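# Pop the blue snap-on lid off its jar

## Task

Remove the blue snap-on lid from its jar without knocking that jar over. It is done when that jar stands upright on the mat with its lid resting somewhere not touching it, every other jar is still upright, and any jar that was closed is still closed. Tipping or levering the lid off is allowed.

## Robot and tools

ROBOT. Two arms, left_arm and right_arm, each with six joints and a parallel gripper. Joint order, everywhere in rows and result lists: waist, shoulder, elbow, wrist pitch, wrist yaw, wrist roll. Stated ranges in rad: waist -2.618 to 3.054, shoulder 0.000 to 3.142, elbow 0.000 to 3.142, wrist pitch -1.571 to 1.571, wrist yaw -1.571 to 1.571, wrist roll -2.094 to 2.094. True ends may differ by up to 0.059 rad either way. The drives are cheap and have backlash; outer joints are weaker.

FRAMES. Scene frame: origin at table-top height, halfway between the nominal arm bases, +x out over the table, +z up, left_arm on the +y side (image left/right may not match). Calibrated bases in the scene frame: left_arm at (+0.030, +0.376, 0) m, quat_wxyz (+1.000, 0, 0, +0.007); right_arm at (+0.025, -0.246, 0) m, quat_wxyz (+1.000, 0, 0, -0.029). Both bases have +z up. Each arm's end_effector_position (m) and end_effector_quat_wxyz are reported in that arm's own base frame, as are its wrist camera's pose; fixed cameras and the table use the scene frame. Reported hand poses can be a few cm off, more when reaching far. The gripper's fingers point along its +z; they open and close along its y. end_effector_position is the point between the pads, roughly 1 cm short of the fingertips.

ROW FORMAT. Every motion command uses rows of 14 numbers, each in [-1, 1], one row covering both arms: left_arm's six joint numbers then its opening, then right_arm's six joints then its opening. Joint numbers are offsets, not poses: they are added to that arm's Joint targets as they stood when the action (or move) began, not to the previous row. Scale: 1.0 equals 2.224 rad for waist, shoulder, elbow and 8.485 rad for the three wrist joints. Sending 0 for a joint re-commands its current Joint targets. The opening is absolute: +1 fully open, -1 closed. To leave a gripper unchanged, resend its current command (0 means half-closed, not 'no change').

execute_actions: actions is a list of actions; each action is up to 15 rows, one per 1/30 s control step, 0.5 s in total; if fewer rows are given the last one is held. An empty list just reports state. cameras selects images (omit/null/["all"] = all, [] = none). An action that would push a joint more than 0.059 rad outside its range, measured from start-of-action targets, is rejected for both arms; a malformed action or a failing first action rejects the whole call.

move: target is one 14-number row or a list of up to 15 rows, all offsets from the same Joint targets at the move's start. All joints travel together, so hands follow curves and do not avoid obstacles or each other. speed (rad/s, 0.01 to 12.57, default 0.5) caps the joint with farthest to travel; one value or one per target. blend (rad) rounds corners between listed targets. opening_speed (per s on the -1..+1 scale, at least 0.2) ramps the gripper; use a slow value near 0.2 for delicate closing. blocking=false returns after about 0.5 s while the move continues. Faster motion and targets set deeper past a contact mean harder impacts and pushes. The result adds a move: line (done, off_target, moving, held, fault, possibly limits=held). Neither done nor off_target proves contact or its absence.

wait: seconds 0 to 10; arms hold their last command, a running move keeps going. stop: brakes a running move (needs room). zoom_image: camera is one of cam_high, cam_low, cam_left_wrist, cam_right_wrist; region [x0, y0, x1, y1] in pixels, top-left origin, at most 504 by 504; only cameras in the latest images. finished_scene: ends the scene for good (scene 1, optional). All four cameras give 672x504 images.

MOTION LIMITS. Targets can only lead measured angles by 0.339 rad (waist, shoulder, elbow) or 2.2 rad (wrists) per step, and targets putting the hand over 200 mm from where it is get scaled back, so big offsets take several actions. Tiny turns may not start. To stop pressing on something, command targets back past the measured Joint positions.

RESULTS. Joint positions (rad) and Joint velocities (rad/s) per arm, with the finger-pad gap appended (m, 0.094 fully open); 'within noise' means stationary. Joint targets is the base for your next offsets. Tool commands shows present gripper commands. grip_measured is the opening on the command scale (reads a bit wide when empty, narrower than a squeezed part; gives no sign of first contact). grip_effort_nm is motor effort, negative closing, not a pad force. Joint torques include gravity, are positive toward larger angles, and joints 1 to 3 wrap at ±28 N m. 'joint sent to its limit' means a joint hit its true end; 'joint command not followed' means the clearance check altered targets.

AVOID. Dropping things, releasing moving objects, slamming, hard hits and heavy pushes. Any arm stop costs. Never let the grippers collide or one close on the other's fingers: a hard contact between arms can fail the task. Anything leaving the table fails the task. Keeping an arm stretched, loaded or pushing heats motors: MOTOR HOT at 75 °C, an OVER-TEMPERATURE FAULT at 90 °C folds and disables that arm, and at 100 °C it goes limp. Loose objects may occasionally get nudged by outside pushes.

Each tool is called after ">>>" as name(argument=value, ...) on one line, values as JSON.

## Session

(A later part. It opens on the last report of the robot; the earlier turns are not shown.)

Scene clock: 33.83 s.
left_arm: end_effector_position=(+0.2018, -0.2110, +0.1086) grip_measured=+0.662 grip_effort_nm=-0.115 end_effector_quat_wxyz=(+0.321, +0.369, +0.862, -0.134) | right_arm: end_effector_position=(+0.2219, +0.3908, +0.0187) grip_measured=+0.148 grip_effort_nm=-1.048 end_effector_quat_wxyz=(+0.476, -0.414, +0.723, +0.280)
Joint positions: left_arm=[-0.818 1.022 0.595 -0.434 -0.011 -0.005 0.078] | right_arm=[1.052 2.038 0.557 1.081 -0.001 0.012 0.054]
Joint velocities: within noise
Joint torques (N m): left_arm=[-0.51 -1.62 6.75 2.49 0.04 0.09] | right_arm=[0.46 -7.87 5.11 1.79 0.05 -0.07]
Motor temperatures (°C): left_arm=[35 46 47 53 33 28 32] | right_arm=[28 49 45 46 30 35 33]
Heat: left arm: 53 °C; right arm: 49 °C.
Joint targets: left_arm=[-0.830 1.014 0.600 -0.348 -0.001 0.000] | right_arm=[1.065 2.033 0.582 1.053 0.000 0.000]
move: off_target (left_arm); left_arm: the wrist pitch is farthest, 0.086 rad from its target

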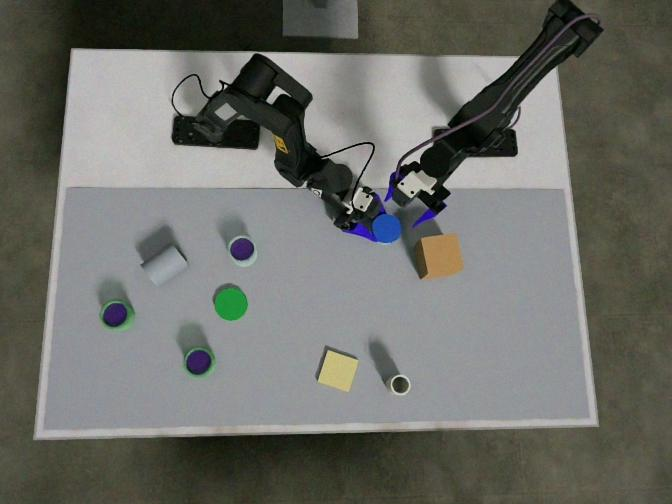

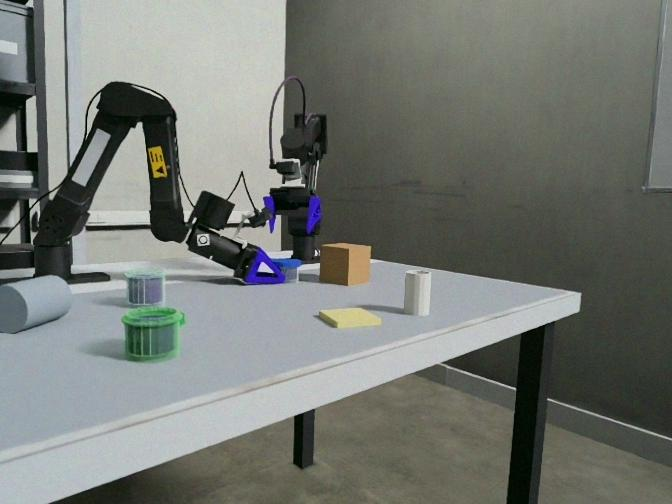

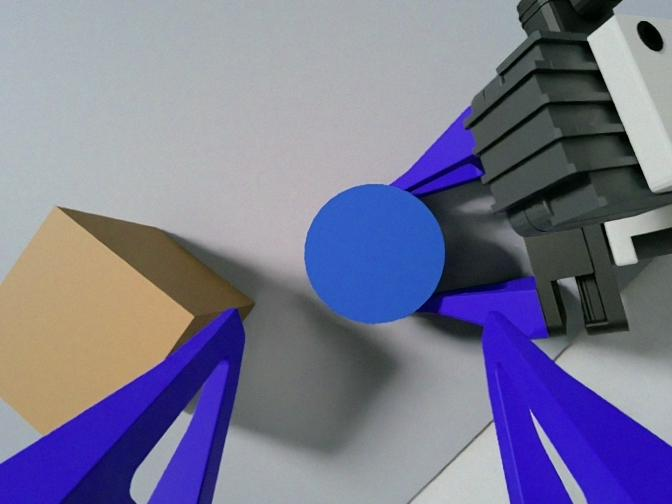

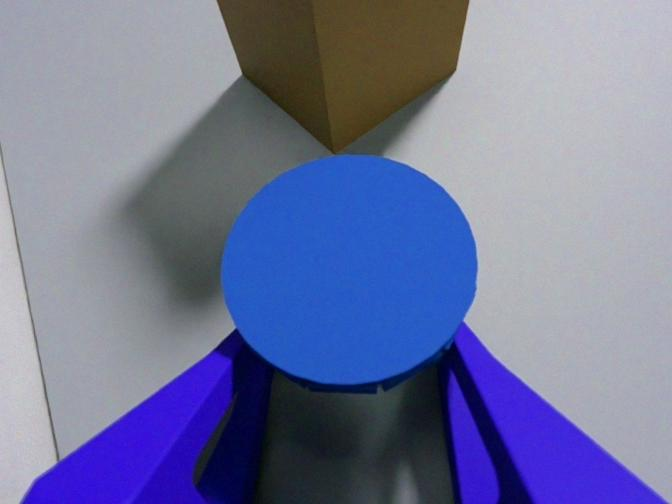

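>>> move(target=[[0.1034,-0.1205,0.0193,-0.0411,0,0,0.66,0,0,0,0,0,0,-0.1],[0.1034,-0.1205,0.0193,-0.0411,0,0,0.66,0,-0.0576,-0.0018,-0.0121,0,0,-0.1]], speed=[0.6,0.15])

>>> zoom_image(camera="cam_low", region=[220, 200, 320, 300])

Scene clock: 40.90 s.
left_arm: end_effector_position=(+0.2052, -0.1367, +0.1344) grip_measured=+0.662 grip_effort_nm=-0.110 end_effector_quat_wxyz=(+0.343, +0.271, +0.894, -0.102) | right_arm: end_effector_position=(+0.2204, +0.3881, +0.0306) grip_measured=+0.148 grip_effort_nm=-1.048 end_effector_quat_wxyz=(+0.466, -0.418, +0.730, +0.275)
Joint positions: left_arm=[-0.598 0.762 0.595 -0.672 -0.01 -0.005 0.078] | right_arm=[1.052 1.949 0.557 0.966 -0.001 0.012 0.054]
Joint velocities: within noise
Joint torques (N m): left_arm=[0.39 -0.49 10.03 1.21 0.02 0.07] | right_arm=[0.49 -11.03 5.07 1.84 0.03 -0.05]
Motor temperatures (°C): left_arm=[35 46 46 53 33 28 32] | right_arm=[28 50 44 46 30 35 33]
Heat: left arm: 53 °C; right arm: 50 °C.
Joint targets: left_arm=[-0.600 0.746 0.643 -0.697 -0.001 0.000] | right_arm=[1.065 1.905 0.578 0.950 0.000 0.000]
move: off_target (left_arm, right_arm); left_arm: the elbow is farthest, 0.048 rad from its target; right_arm: the shoulder is farthest, 0.044 rad from its target

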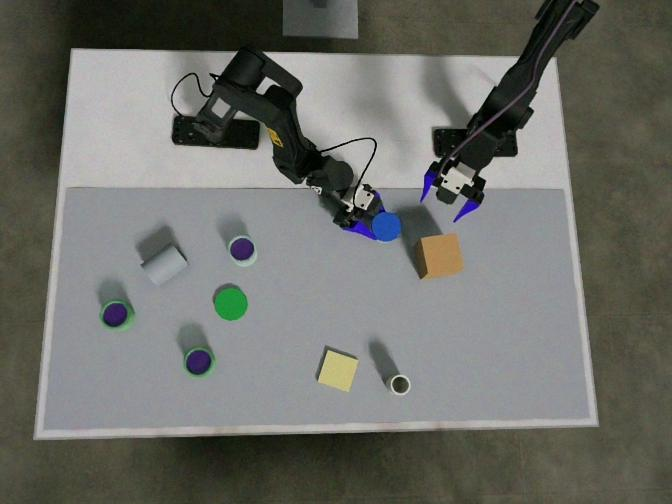

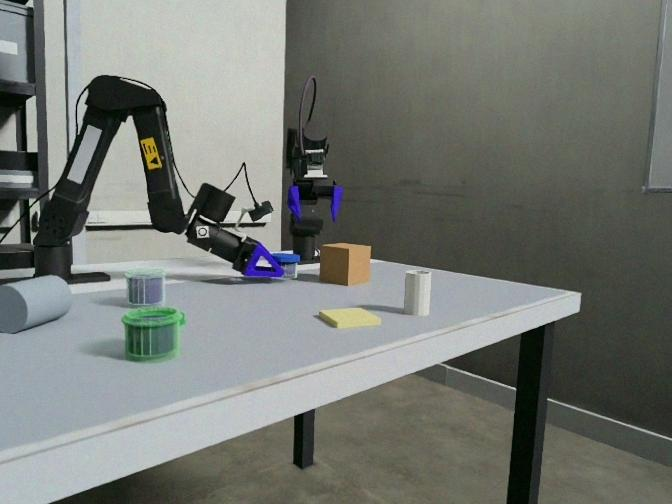

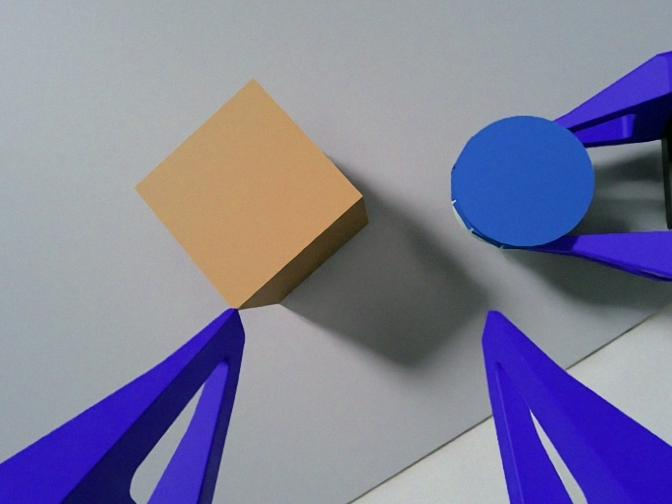

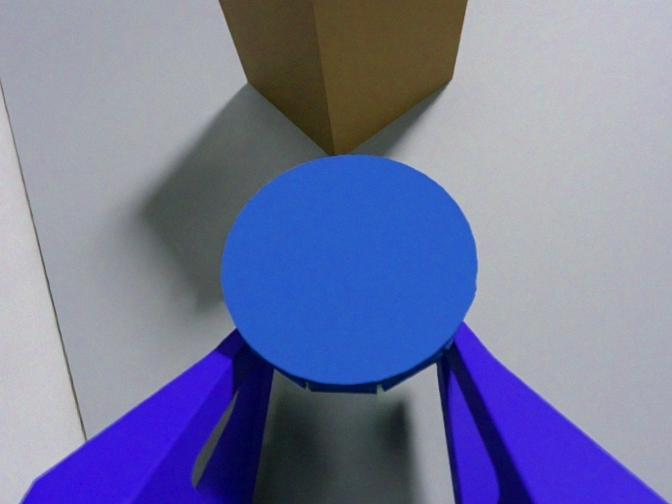

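Scaled by 5.040 from the camera's 672x504 image, which has a finer 960x720 frame.

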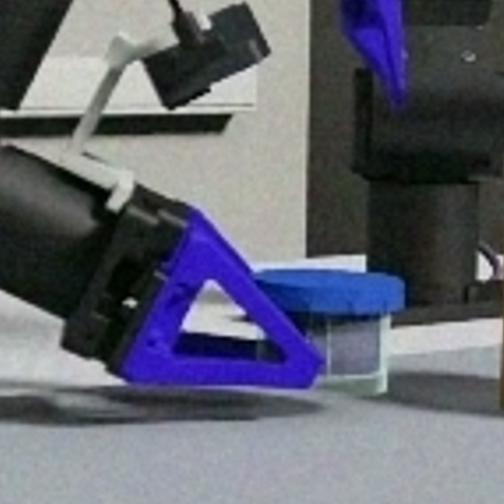

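>>> move(target=[0,0,0,0,0,0,0.66,0.0899,-0.2001,-0.1857,-0.0012,0,0,-0.1], speed=0.25)

Scene clock: 43.57 s.
left_arm: end_effector_position=(+0.2050, -0.1365, +0.1341) grip_measured=+0.662 grip_effort_nm=-0.105 end_effector_quat_wxyz=(+0.342, +0.272, +0.894, -0.102) | right_arm: end_effector_position=(+0.1070, +0.3312, +0.0675) grip_measured=+0.148 grip_effort_nm=-1.043 end_effector_quat_wxyz=(+0.453, -0.481, +0.672, +0.335)
Joint positions: left_arm=[-0.598 0.762 0.595 -0.674 -0.01 -0.005 0.078] | right_arm=[1.253 1.494 0.165 0.953 -0.006 0.013 0.054]
Joint velocities: within noise
Joint torques (N m): left_arm=[0.35 -0.58 10.11 1.21 0.06 0.05] | right_arm=[0.42 -6 3.59 1.92 0.07 -0.08]
Motor temperatures (°C): left_arm=[35 46 46 52 33 28 32] | right_arm=[28 50 44 46 30 35 33]
Heat: left arm: 52 °C; right arm: 50 °C.
Joint targets: left_arm=[-0.600 0.746 0.643 -0.697 -0.001 0.000] | right_arm=[1.265 1.460 0.165 0.940 0.000 0.000]
move: off_target (left_arm); left_arm: the elbow is farthest, 0.048 rad from its target

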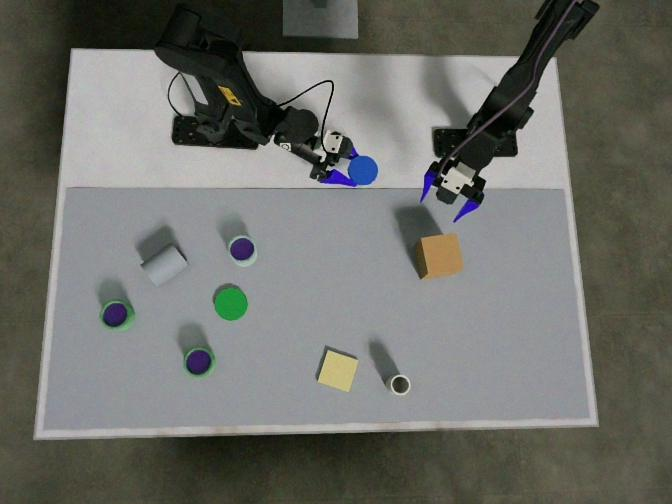

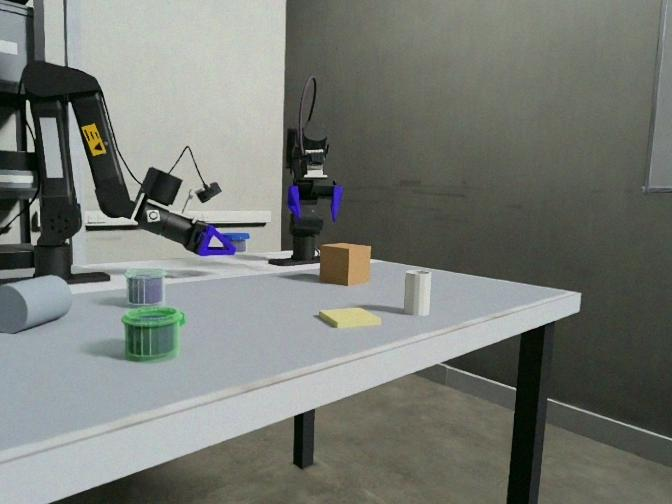

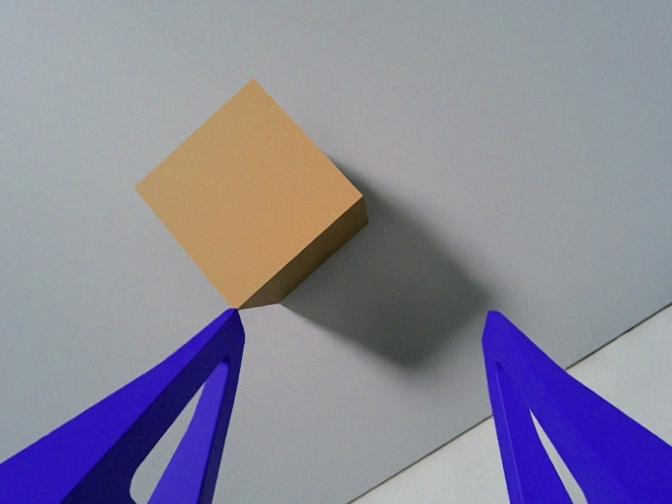

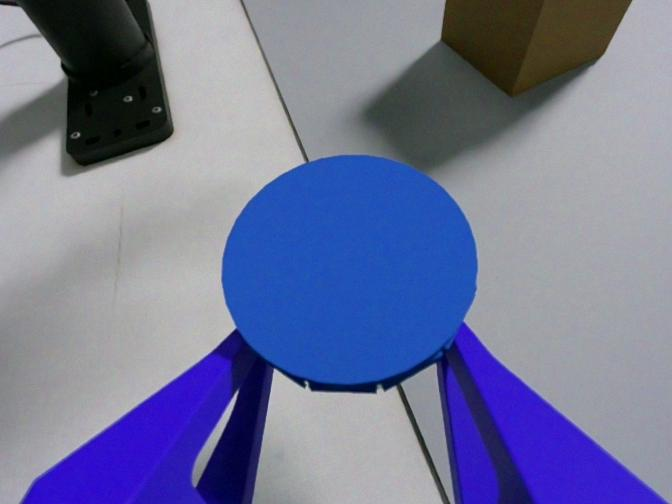

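>>> move(target=[[0,-0.1021,0.0171,-0.0259,0,0,0.66,0.0778,-0.0656,-0.0364,-0.0077,0,0,-0.1],[-0.3494,-0.1021,0.0171,-0.0259,0,0,0.66,0.0778,-0.0656,-0.0364,-0.0077,0,0,-0.1]], speed=[0.25,0.6])

Scene clock: 47.83 s.
left_arm: end_effector_position=(+0.0398, -0.2010, +0.1621) grip_measured=+0.662 grip_effort_nm=-0.110 end_effector_quat_wxyz=(+0.296, +0.586, +0.713, -0.246) | right_arm: end_effector_position=(+0.0439, +0.3218, +0.0712) grip_measured=+0.148 grip_effort_nm=-1.048 end_effector_quat_wxyz=(+0.422, -0.538, +0.626, +0.375)
Joint positions: left_arm=[-1.378 0.525 0.634 -0.89 0.003 -0.003 0.078] | right_arm=[1.427 1.345 0.086 0.889 -0.009 0.013 0.054]
Joint velocities: within noise
Joint torques (N m): left_arm=[-0.46 0.92 9.73 1.23 0.01 0.07] | right_arm=[0.36 -4.63 3.95 1.92 0.05 -0.11]
Motor temperatures (°C): left_arm=[35 45 46 52 33 28 32] | right_arm=[28 49 44 46 30 34 33]
Heat: left arm: 52 °C; right arm: 49 °C.
Joint targets: left_arm=[-1.377 0.519 0.681 -0.917 -0.001 0.000] | right_arm=[1.438 1.314 0.084 0.875 0.000 0.000]
move: off_target (left_arm); left_arm: the elbow is farthest, 0.048 rad from its target

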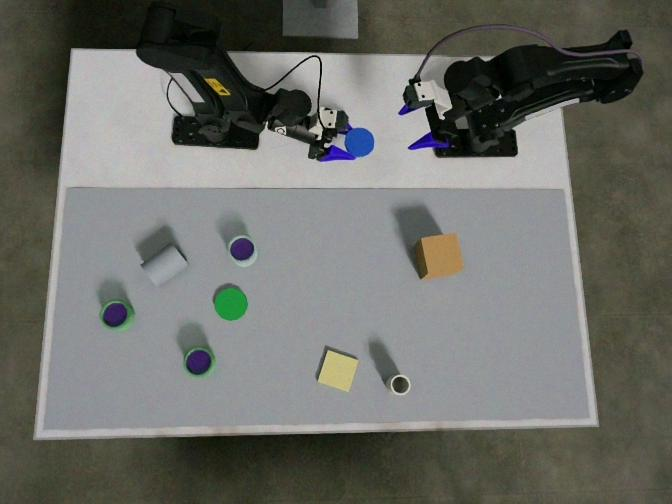

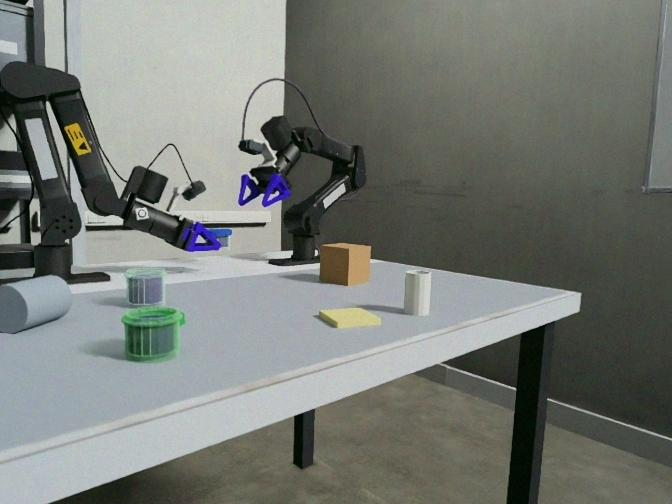

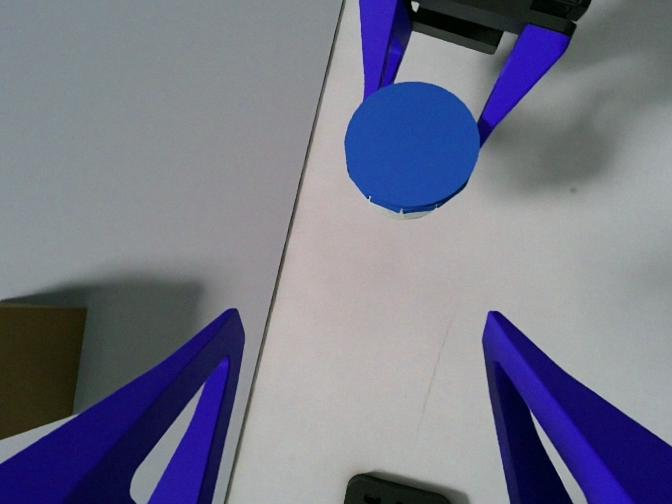

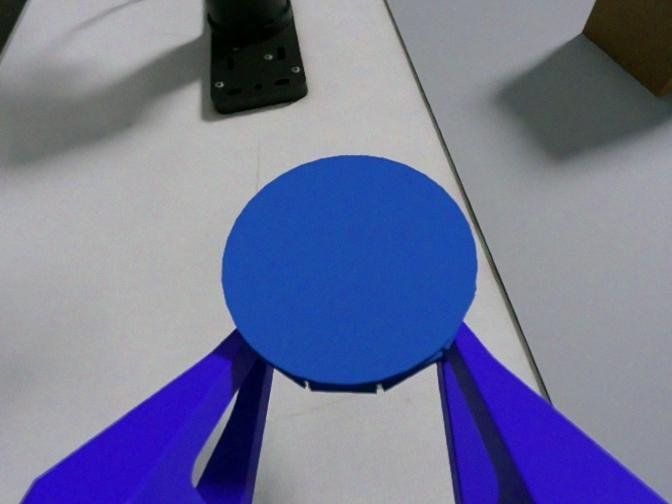

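>>> move(target=[-0.0418,0.1039,-0.0454,0.0397,0,0,0.66,0,0,0,0,0,0,-0.1], speed=0.4)

>>> zoom_image(camera="cam_low", region=[160, 140, 310, 290])

Scene clock: 50.13 s.
left_arm: end_effector_position=(+0.0302, -0.2435, +0.1299) grip_measured=+0.662 grip_effort_nm=-0.115 end_effector_quat_wxyz=(+0.267, +0.620, +0.699, -0.234) | right_arm: end_effector_position=(+0.0439, +0.3218, +0.0712) grip_measured=+0.148 grip_effort_nm=-1.048 end_effector_quat_wxyz=(+0.422, -0.538, +0.626, +0.375)
Joint positions: left_arm=[-1.457 0.759 0.58 -0.664 -0.008 -0.003 0.078] | right_arm=[1.427 1.345 0.086 0.889 -0.009 0.013 0.054]
Joint velocities: within noise
Joint torques (N m): left_arm=[-0.46 -0.09 6.35 2.48 0.03 0.06] | right_arm=[0.29 -4.81 3.7 1.93 0.08 -0.12]
Motor temperatures (°C): left_arm=[35 45 46 52 33 28 32] | right_arm=[28 49 44 46 30 34 33]
Heat: left arm: 52 °C; right arm: 49 °C.
Joint targets: left_arm=[-1.470 0.750 0.580 -0.580 -0.001 0.000] | right_arm=[1.438 1.314 0.084 0.875 0.000 0.000]
move: off_target (left_arm); left_arm: the wrist pitch is farthest, 0.084 rad from its target

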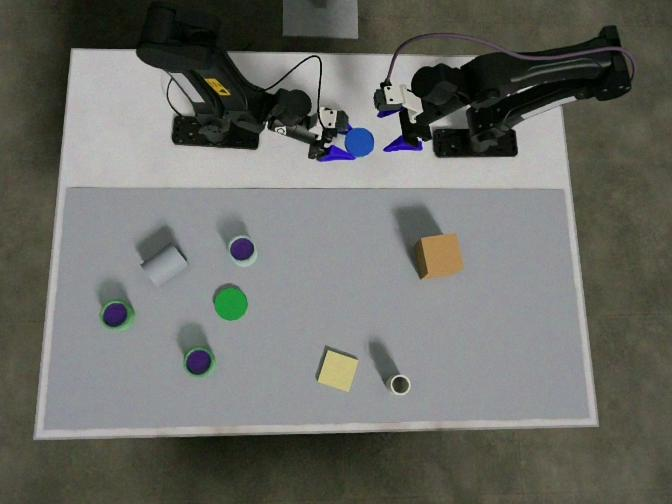

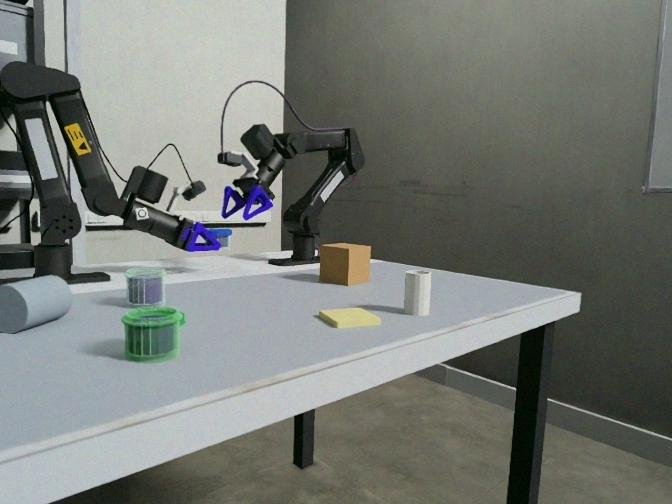

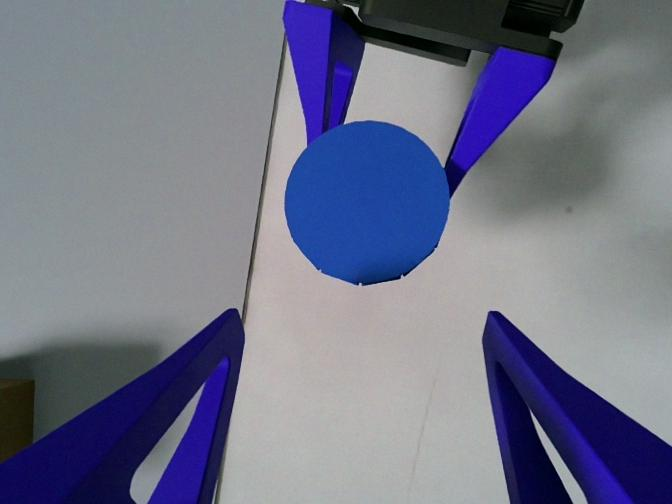

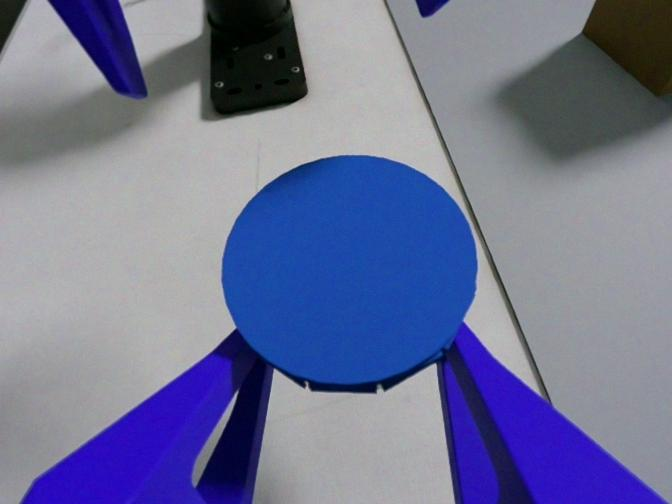

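Scaled by 3.360 from the camera's 672x504 image, which has a finer 960x720 frame.

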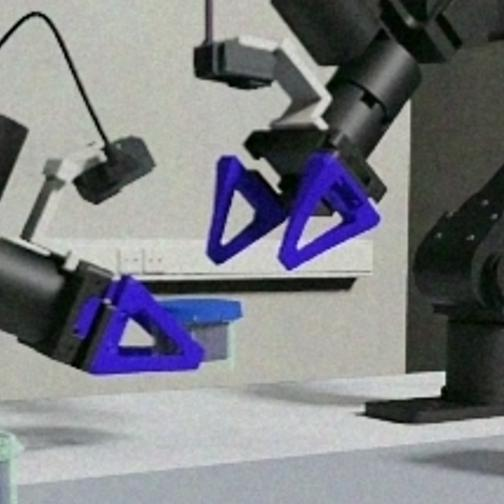

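>>> move(target=[-0.0045,0.0337,-0.045,0.023,0,0,0.9,0,0,0,0,0,0,-0.1], speed=0.3)

>>> zoom_image(camera="cam_low", region=[160, 140, 310, 290])

Scene clock: 52.43 s.
left_arm: end_effector_position=(+0.0292, -0.2599, +0.1029) grip_measured=+0.898 grip_effort_nm=0.085 end_effector_quat_wxyz=(+0.272, +0.622, +0.694, -0.242) | right_arm: end_effector_position=(+0.0439, +0.3218, +0.0712) grip_measured=+0.148 grip_effort_nm=-1.043 end_effector_quat_wxyz=(+0.422, -0.538, +0.626, +0.375)
Joint positions: left_arm=[-1.468 0.833 0.48 -0.473 -0.008 -0.003 0.089] | right_arm=[1.427 1.345 0.086 0.889 -0.009 0.013 0.054]
Joint velocities: within noise
Joint torques (N m): left_arm=[-0.47 -0.32 6.32 2.5 0.04 0.07] | right_arm=[0.25 -4.79 3.9 1.91 0.06 -0.09]
Motor temperatures (°C): left_arm=[35 45 46 52 33 28 32] | right_arm=[28 49 44 46 30 34 33]
Heat: left arm: 52 °C; right arm: 49 °C.
Joint targets: left_arm=[-1.480 0.825 0.480 -0.385 -0.001 0.000] | right_arm=[1.438 1.314 0.084 0.875 0.000 0.000]
move: off_target (left_arm); left_arm: the wrist pitch is farthest, 0.088 rad from its target

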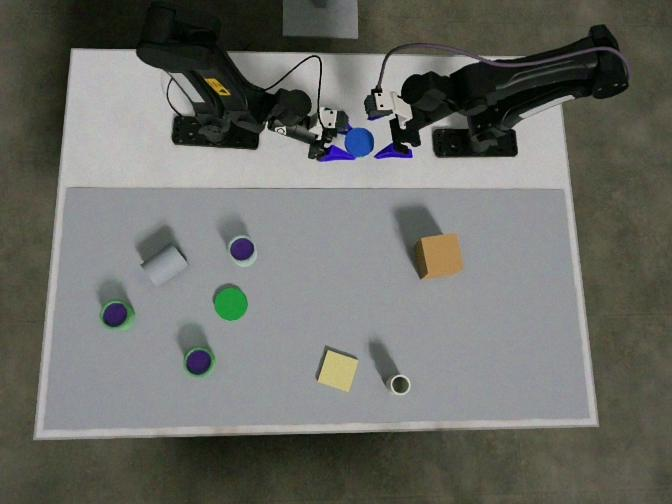

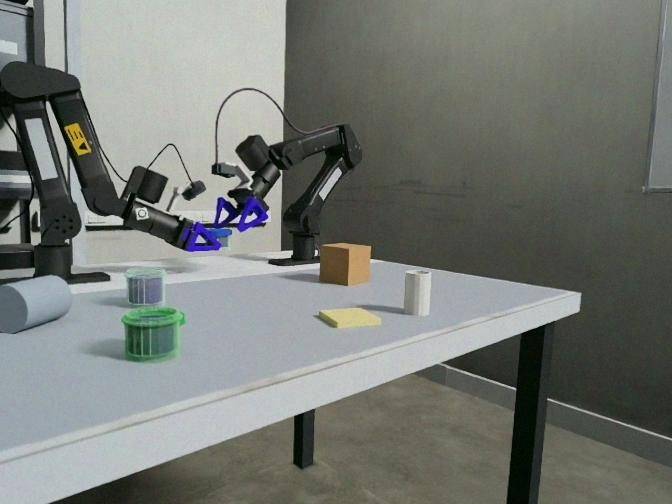

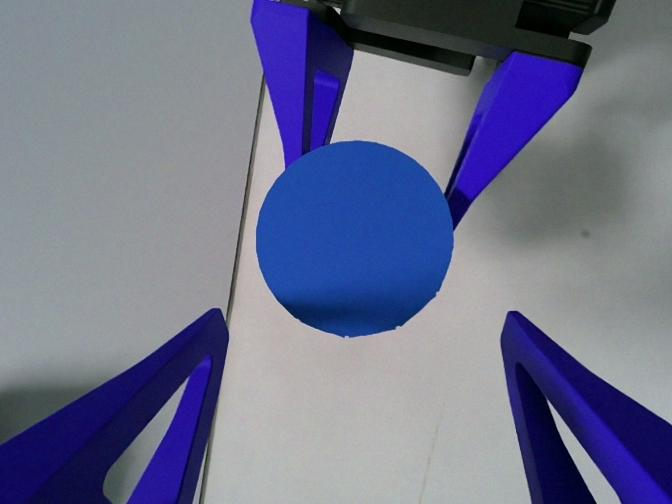

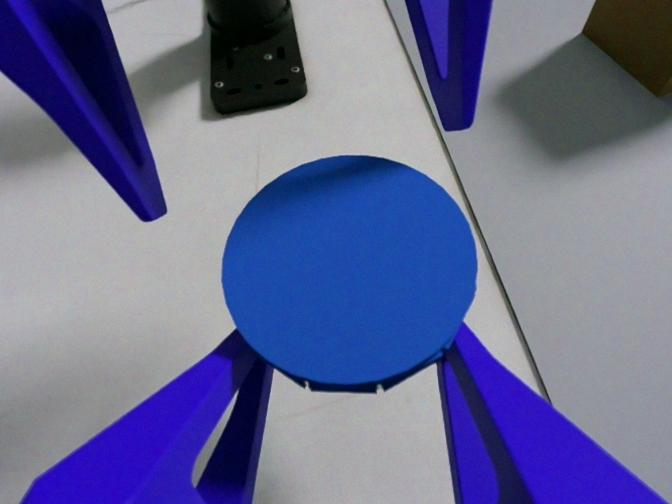

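Scaled by 3.360 from the camera's 672x504 image, which has a finer 960x720 frame.

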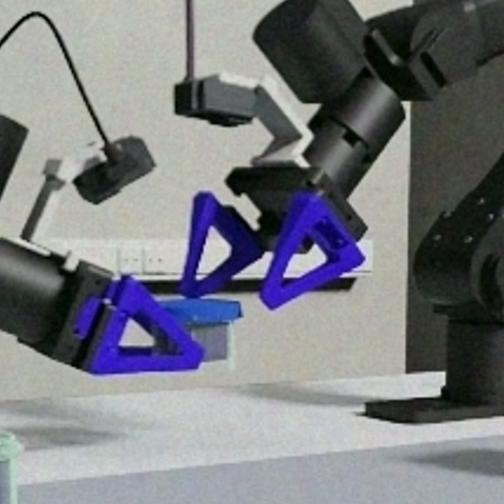

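>>> move(target=[0.0027,0.0598,0.0067,0.0134,0,0,0.9,0,0,0,0,0,0,-0.1], speed=0.2)

>>> zoom_image(camera="cam_low", region=[160, 180, 260, 280])

Scene clock: 54.37 s.
left_arm: end_effector_position=(+0.0310, -0.2777, +0.0888) grip_measured=+0.898 grip_effort_nm=0.085 end_effector_quat_wxyz=(+0.266, +0.624, +0.696, -0.236) | right_arm: end_effector_position=(+0.0439, +0.3218, +0.0712) grip_measured=+0.148 grip_effort_nm=-1.048 end_effector_quat_wxyz=(+0.422, -0.538, +0.626, +0.375)
Joint positions: left_arm=[-1.468 0.965 0.48 -0.359 -0.008 -0.003 0.089] | right_arm=[1.427 1.345 0.086 0.889 -0.009 0.013 0.054]
Joint velocities: within noise
Joint torques (N m): left_arm=[-0.05 -1.09 7.38 2.51 0.04 0.07] | right_arm=[0.42 -4.66 4 1.95 0.05 -0.1]
Motor temperatures (°C): left_arm=[35 45 46 52 33 28 32] | right_arm=[28 48 44 46 30 34 33]
Heat: left arm: 52 °C; right arm: 48 °C.
Joint targets: left_arm=[-1.474 0.958 0.495 -0.271 -0.001 0.000] | right_arm=[1.438 1.314 0.084 0.875 0.000 0.000]
move: off_target (left_arm); left_arm: the wrist pitch is farthest, 0.088 rad from its target

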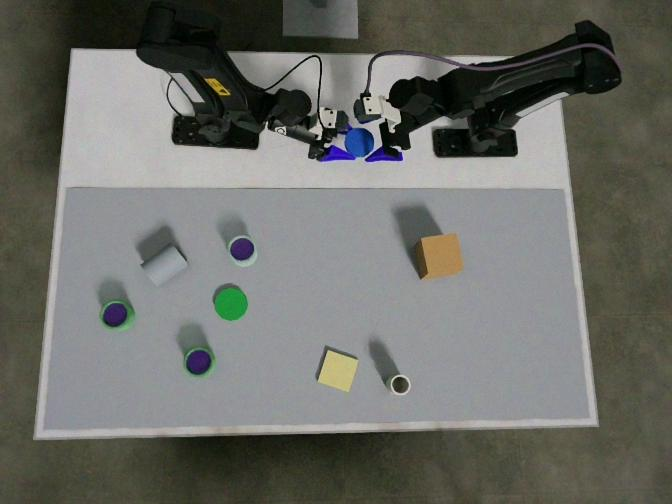

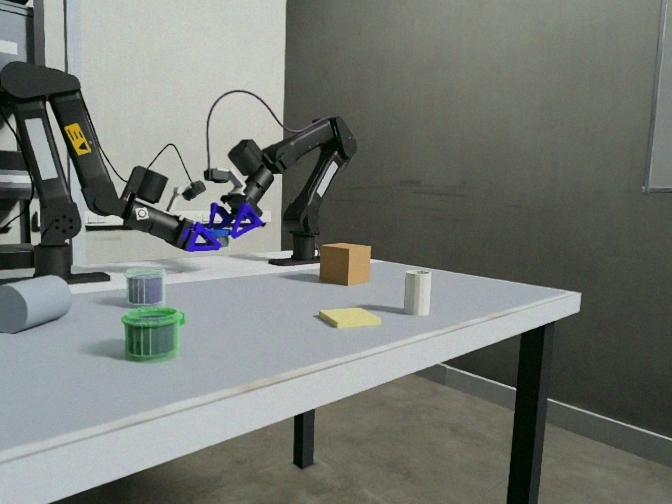

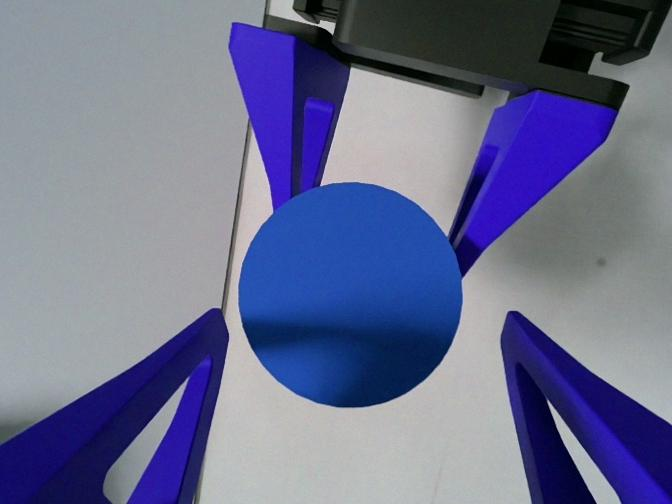

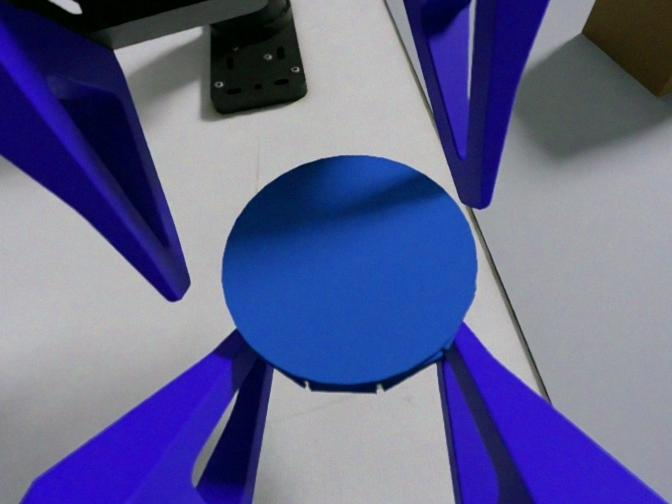

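Scaled by 5.040 from the camera's 672x504 image, which has a finer 960x720 frame.

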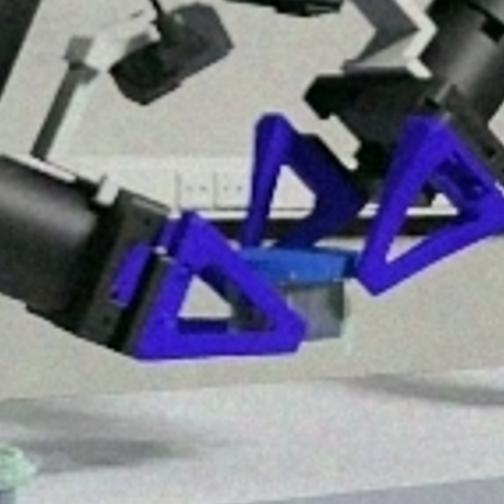

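>>> move(target=[[0.0058,0.0175,0.0074,0.0027,0,0,0.9,0,0,0,0,0,0,-0.1],[0.0058,0.0175,0.0074,0.0027,0,0,0.5,0,0,0,0,0,0,-0.1]], speed=0.2, opening_speed=0.4)

>>> zoom_image(camera="cam_low", region=[160, 180, 260, 280])

Scene clock: 57.43 s.
left_arm: end_effector_position=(+0.0318, -0.2810, +0.0828) grip_measured=+0.502 grip_effort_nm=-0.115 end_effector_quat_wxyz=(+0.261, +0.625, +0.698, -0.231) | right_arm: end_effector_position=(+0.0439, +0.3218, +0.0712) grip_measured=+0.148 grip_effort_nm=-1.048 end_effector_quat_wxyz=(+0.422, -0.538, +0.626, +0.375)
Joint positions: left_arm=[-1.467 1.003 0.48 -0.335 -0.008 -0.003 0.071] | right_arm=[1.427 1.345 0.086 0.889 -0.009 0.013 0.054]
Joint velocities: within noise
Joint torques (N m): left_arm=[0.46 -1.2 8.53 2.5 0.04 0.04] | right_arm=[0.43 -4.75 3.82 1.91 0.09 -0.09]
Motor temperatures (°C): left_arm=[35 45 46 53 33 28 32] | right_arm=[28 48 44 46 30 34 33]
Heat: left arm: 53 °C; right arm: 48 °C.
Joint targets: left_arm=[-1.461 0.997 0.511 -0.248 -0.001 0.000] | right_arm=[1.438 1.314 0.084 0.875 0.000 0.000]
move: off_target (left_arm); target 2's new numbers were sent with left_arm's wrist pitch 0.088 rad from that target; left_arm: the wrist pitch is farthest, 0.087 rad from its target

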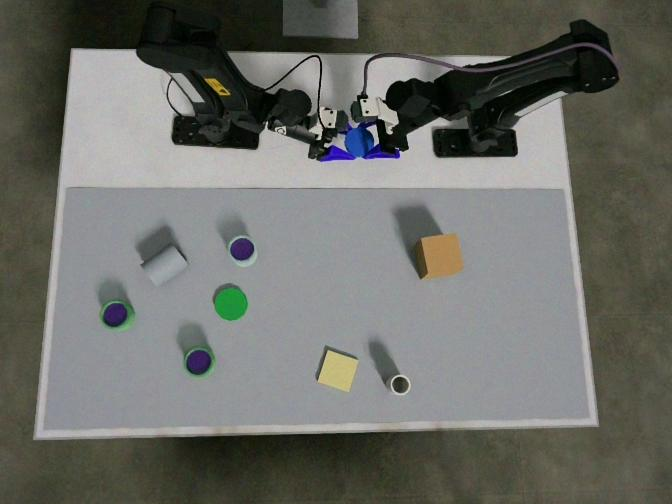

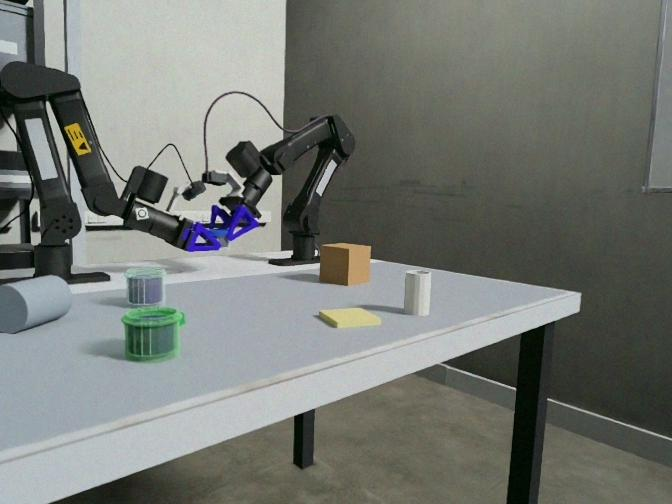

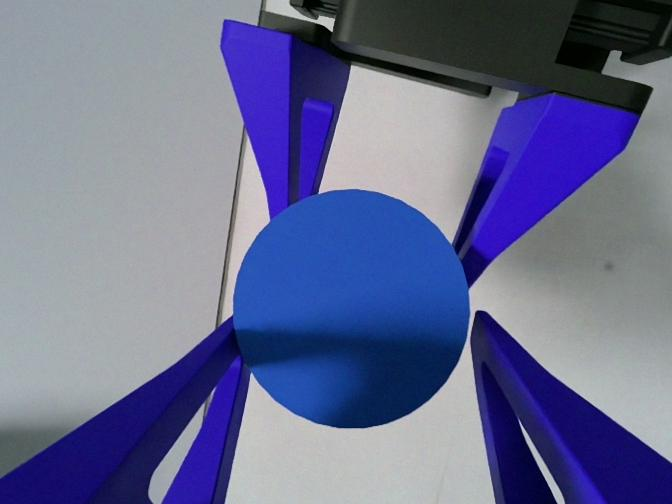

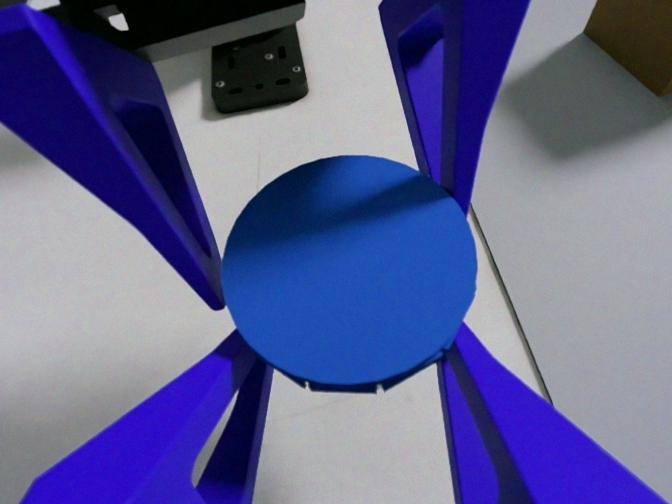

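Scaled by 5.040 from the camera's 672x504 image, which has a finer 960x720 frame.

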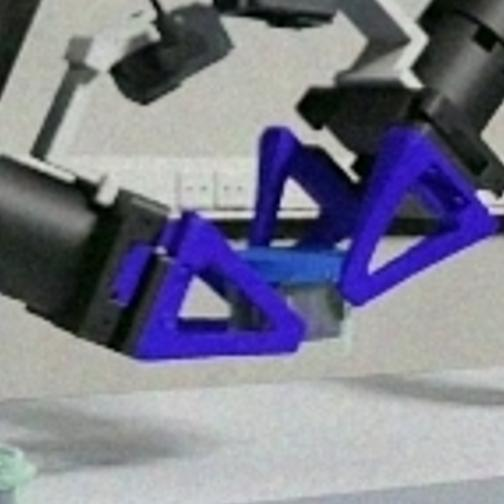

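>>> move(target=[[0.003,-0.0025,0.0125,-0.0015,0,0,0.5,0,0,0,0,0,0,-0.1],[0.003,-0.0025,0.0125,-0.0015,0,0,0.34,0,0,0,0,0,0,-0.1]], speed=0.2, opening_speed=0.3)

>>> zoom_image(camera="cam_low", region=[160, 180, 260, 280])

Scene clock: 59.67 s.
left_arm: end_effector_position=(+0.0337, -0.2827, +0.0859) grip_measured=+0.355 grip_effort_nm=-1.009 end_effector_quat_wxyz=(+0.265, +0.622, +0.699, -0.233) | right_arm: end_effector_position=(+0.0434, +0.3219, +0.0712) grip_measured=+0.148 grip_effort_nm=-1.053 end_effector_quat_wxyz=(+0.422, -0.539, +0.625, +0.375)
Joint positions: left_arm=[-1.461 1.003 0.488 -0.335 -0.008 -0.003 0.064] | right_arm=[1.429 1.345 0.086 0.889 -0.009 0.012 0.054]
Joint velocities: within noise
Joint torques (N m): left_arm=[0.43 -1.66 10.25 2.32 0.03 0.06] | right_arm=[0.46 -4.51 3.9 1.93 0.06 -0.1]
Motor temperatures (°C): left_arm=[35 45 46 53 33 28 32] | right_arm=[28 48 44 46 30 34 33]
Heat: left arm: 53 °C; right arm: 48 °C.
Joint targets: left_arm=[-1.454 0.991 0.539 -0.261 -0.001 0.000] | right_arm=[1.438 1.314 0.084 0.875 0.000 0.000]
move: off_target (left_arm); target 2's new numbers were sent with left_arm's wrist pitch 0.074 rad from that target; left_arm: the wrist pitch is farthest, 0.074 rad from its target

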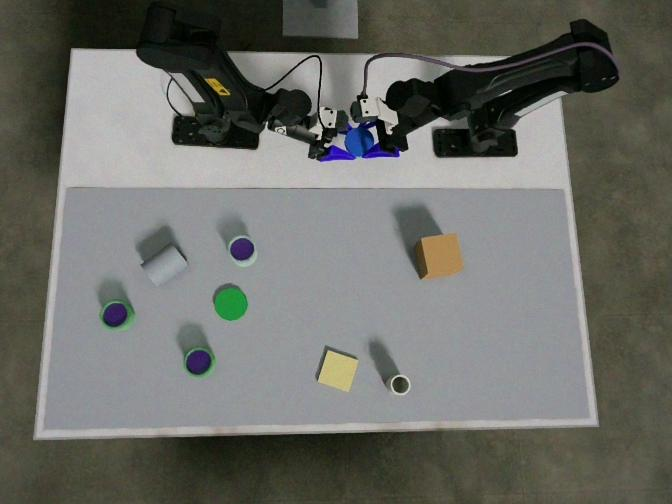

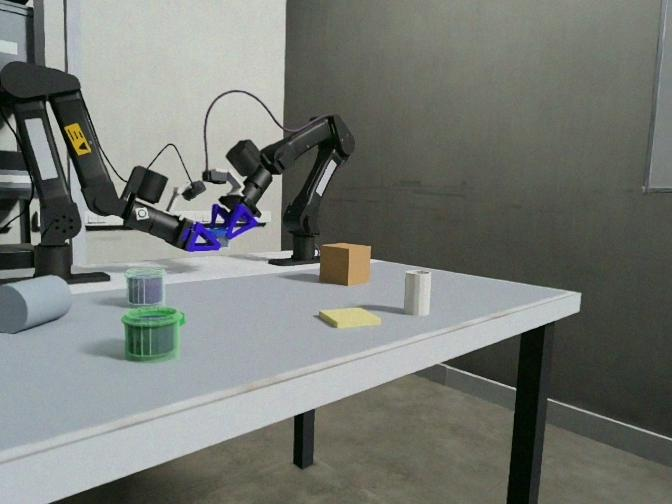

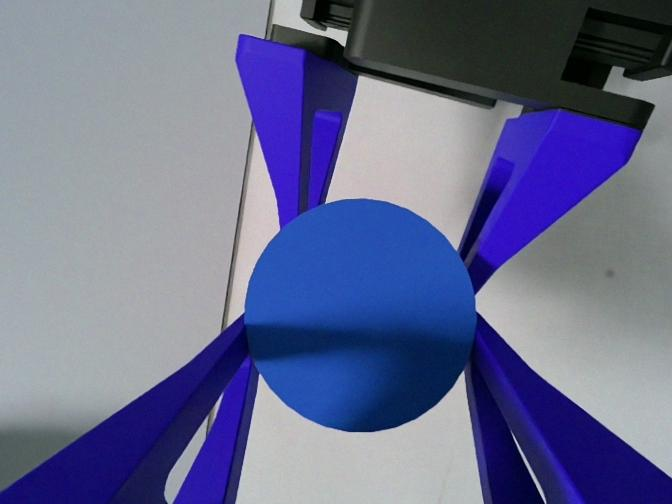

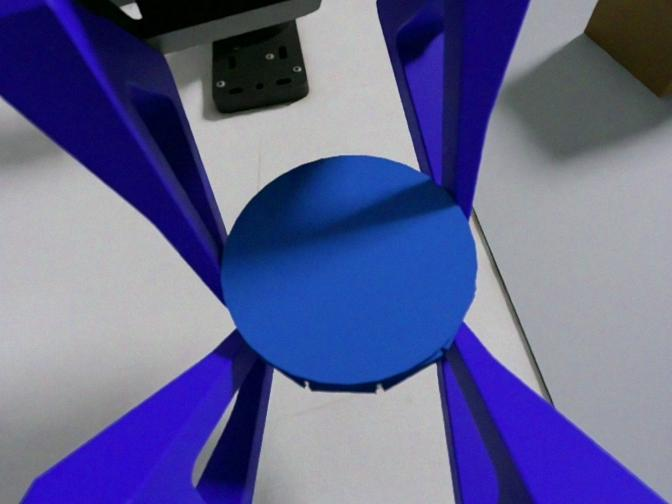

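Scaled by 5.040 from the camera's 672x504 image, which has a finer 960x720 frame.

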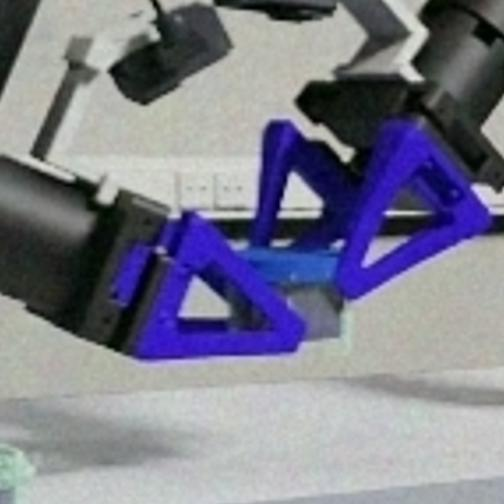

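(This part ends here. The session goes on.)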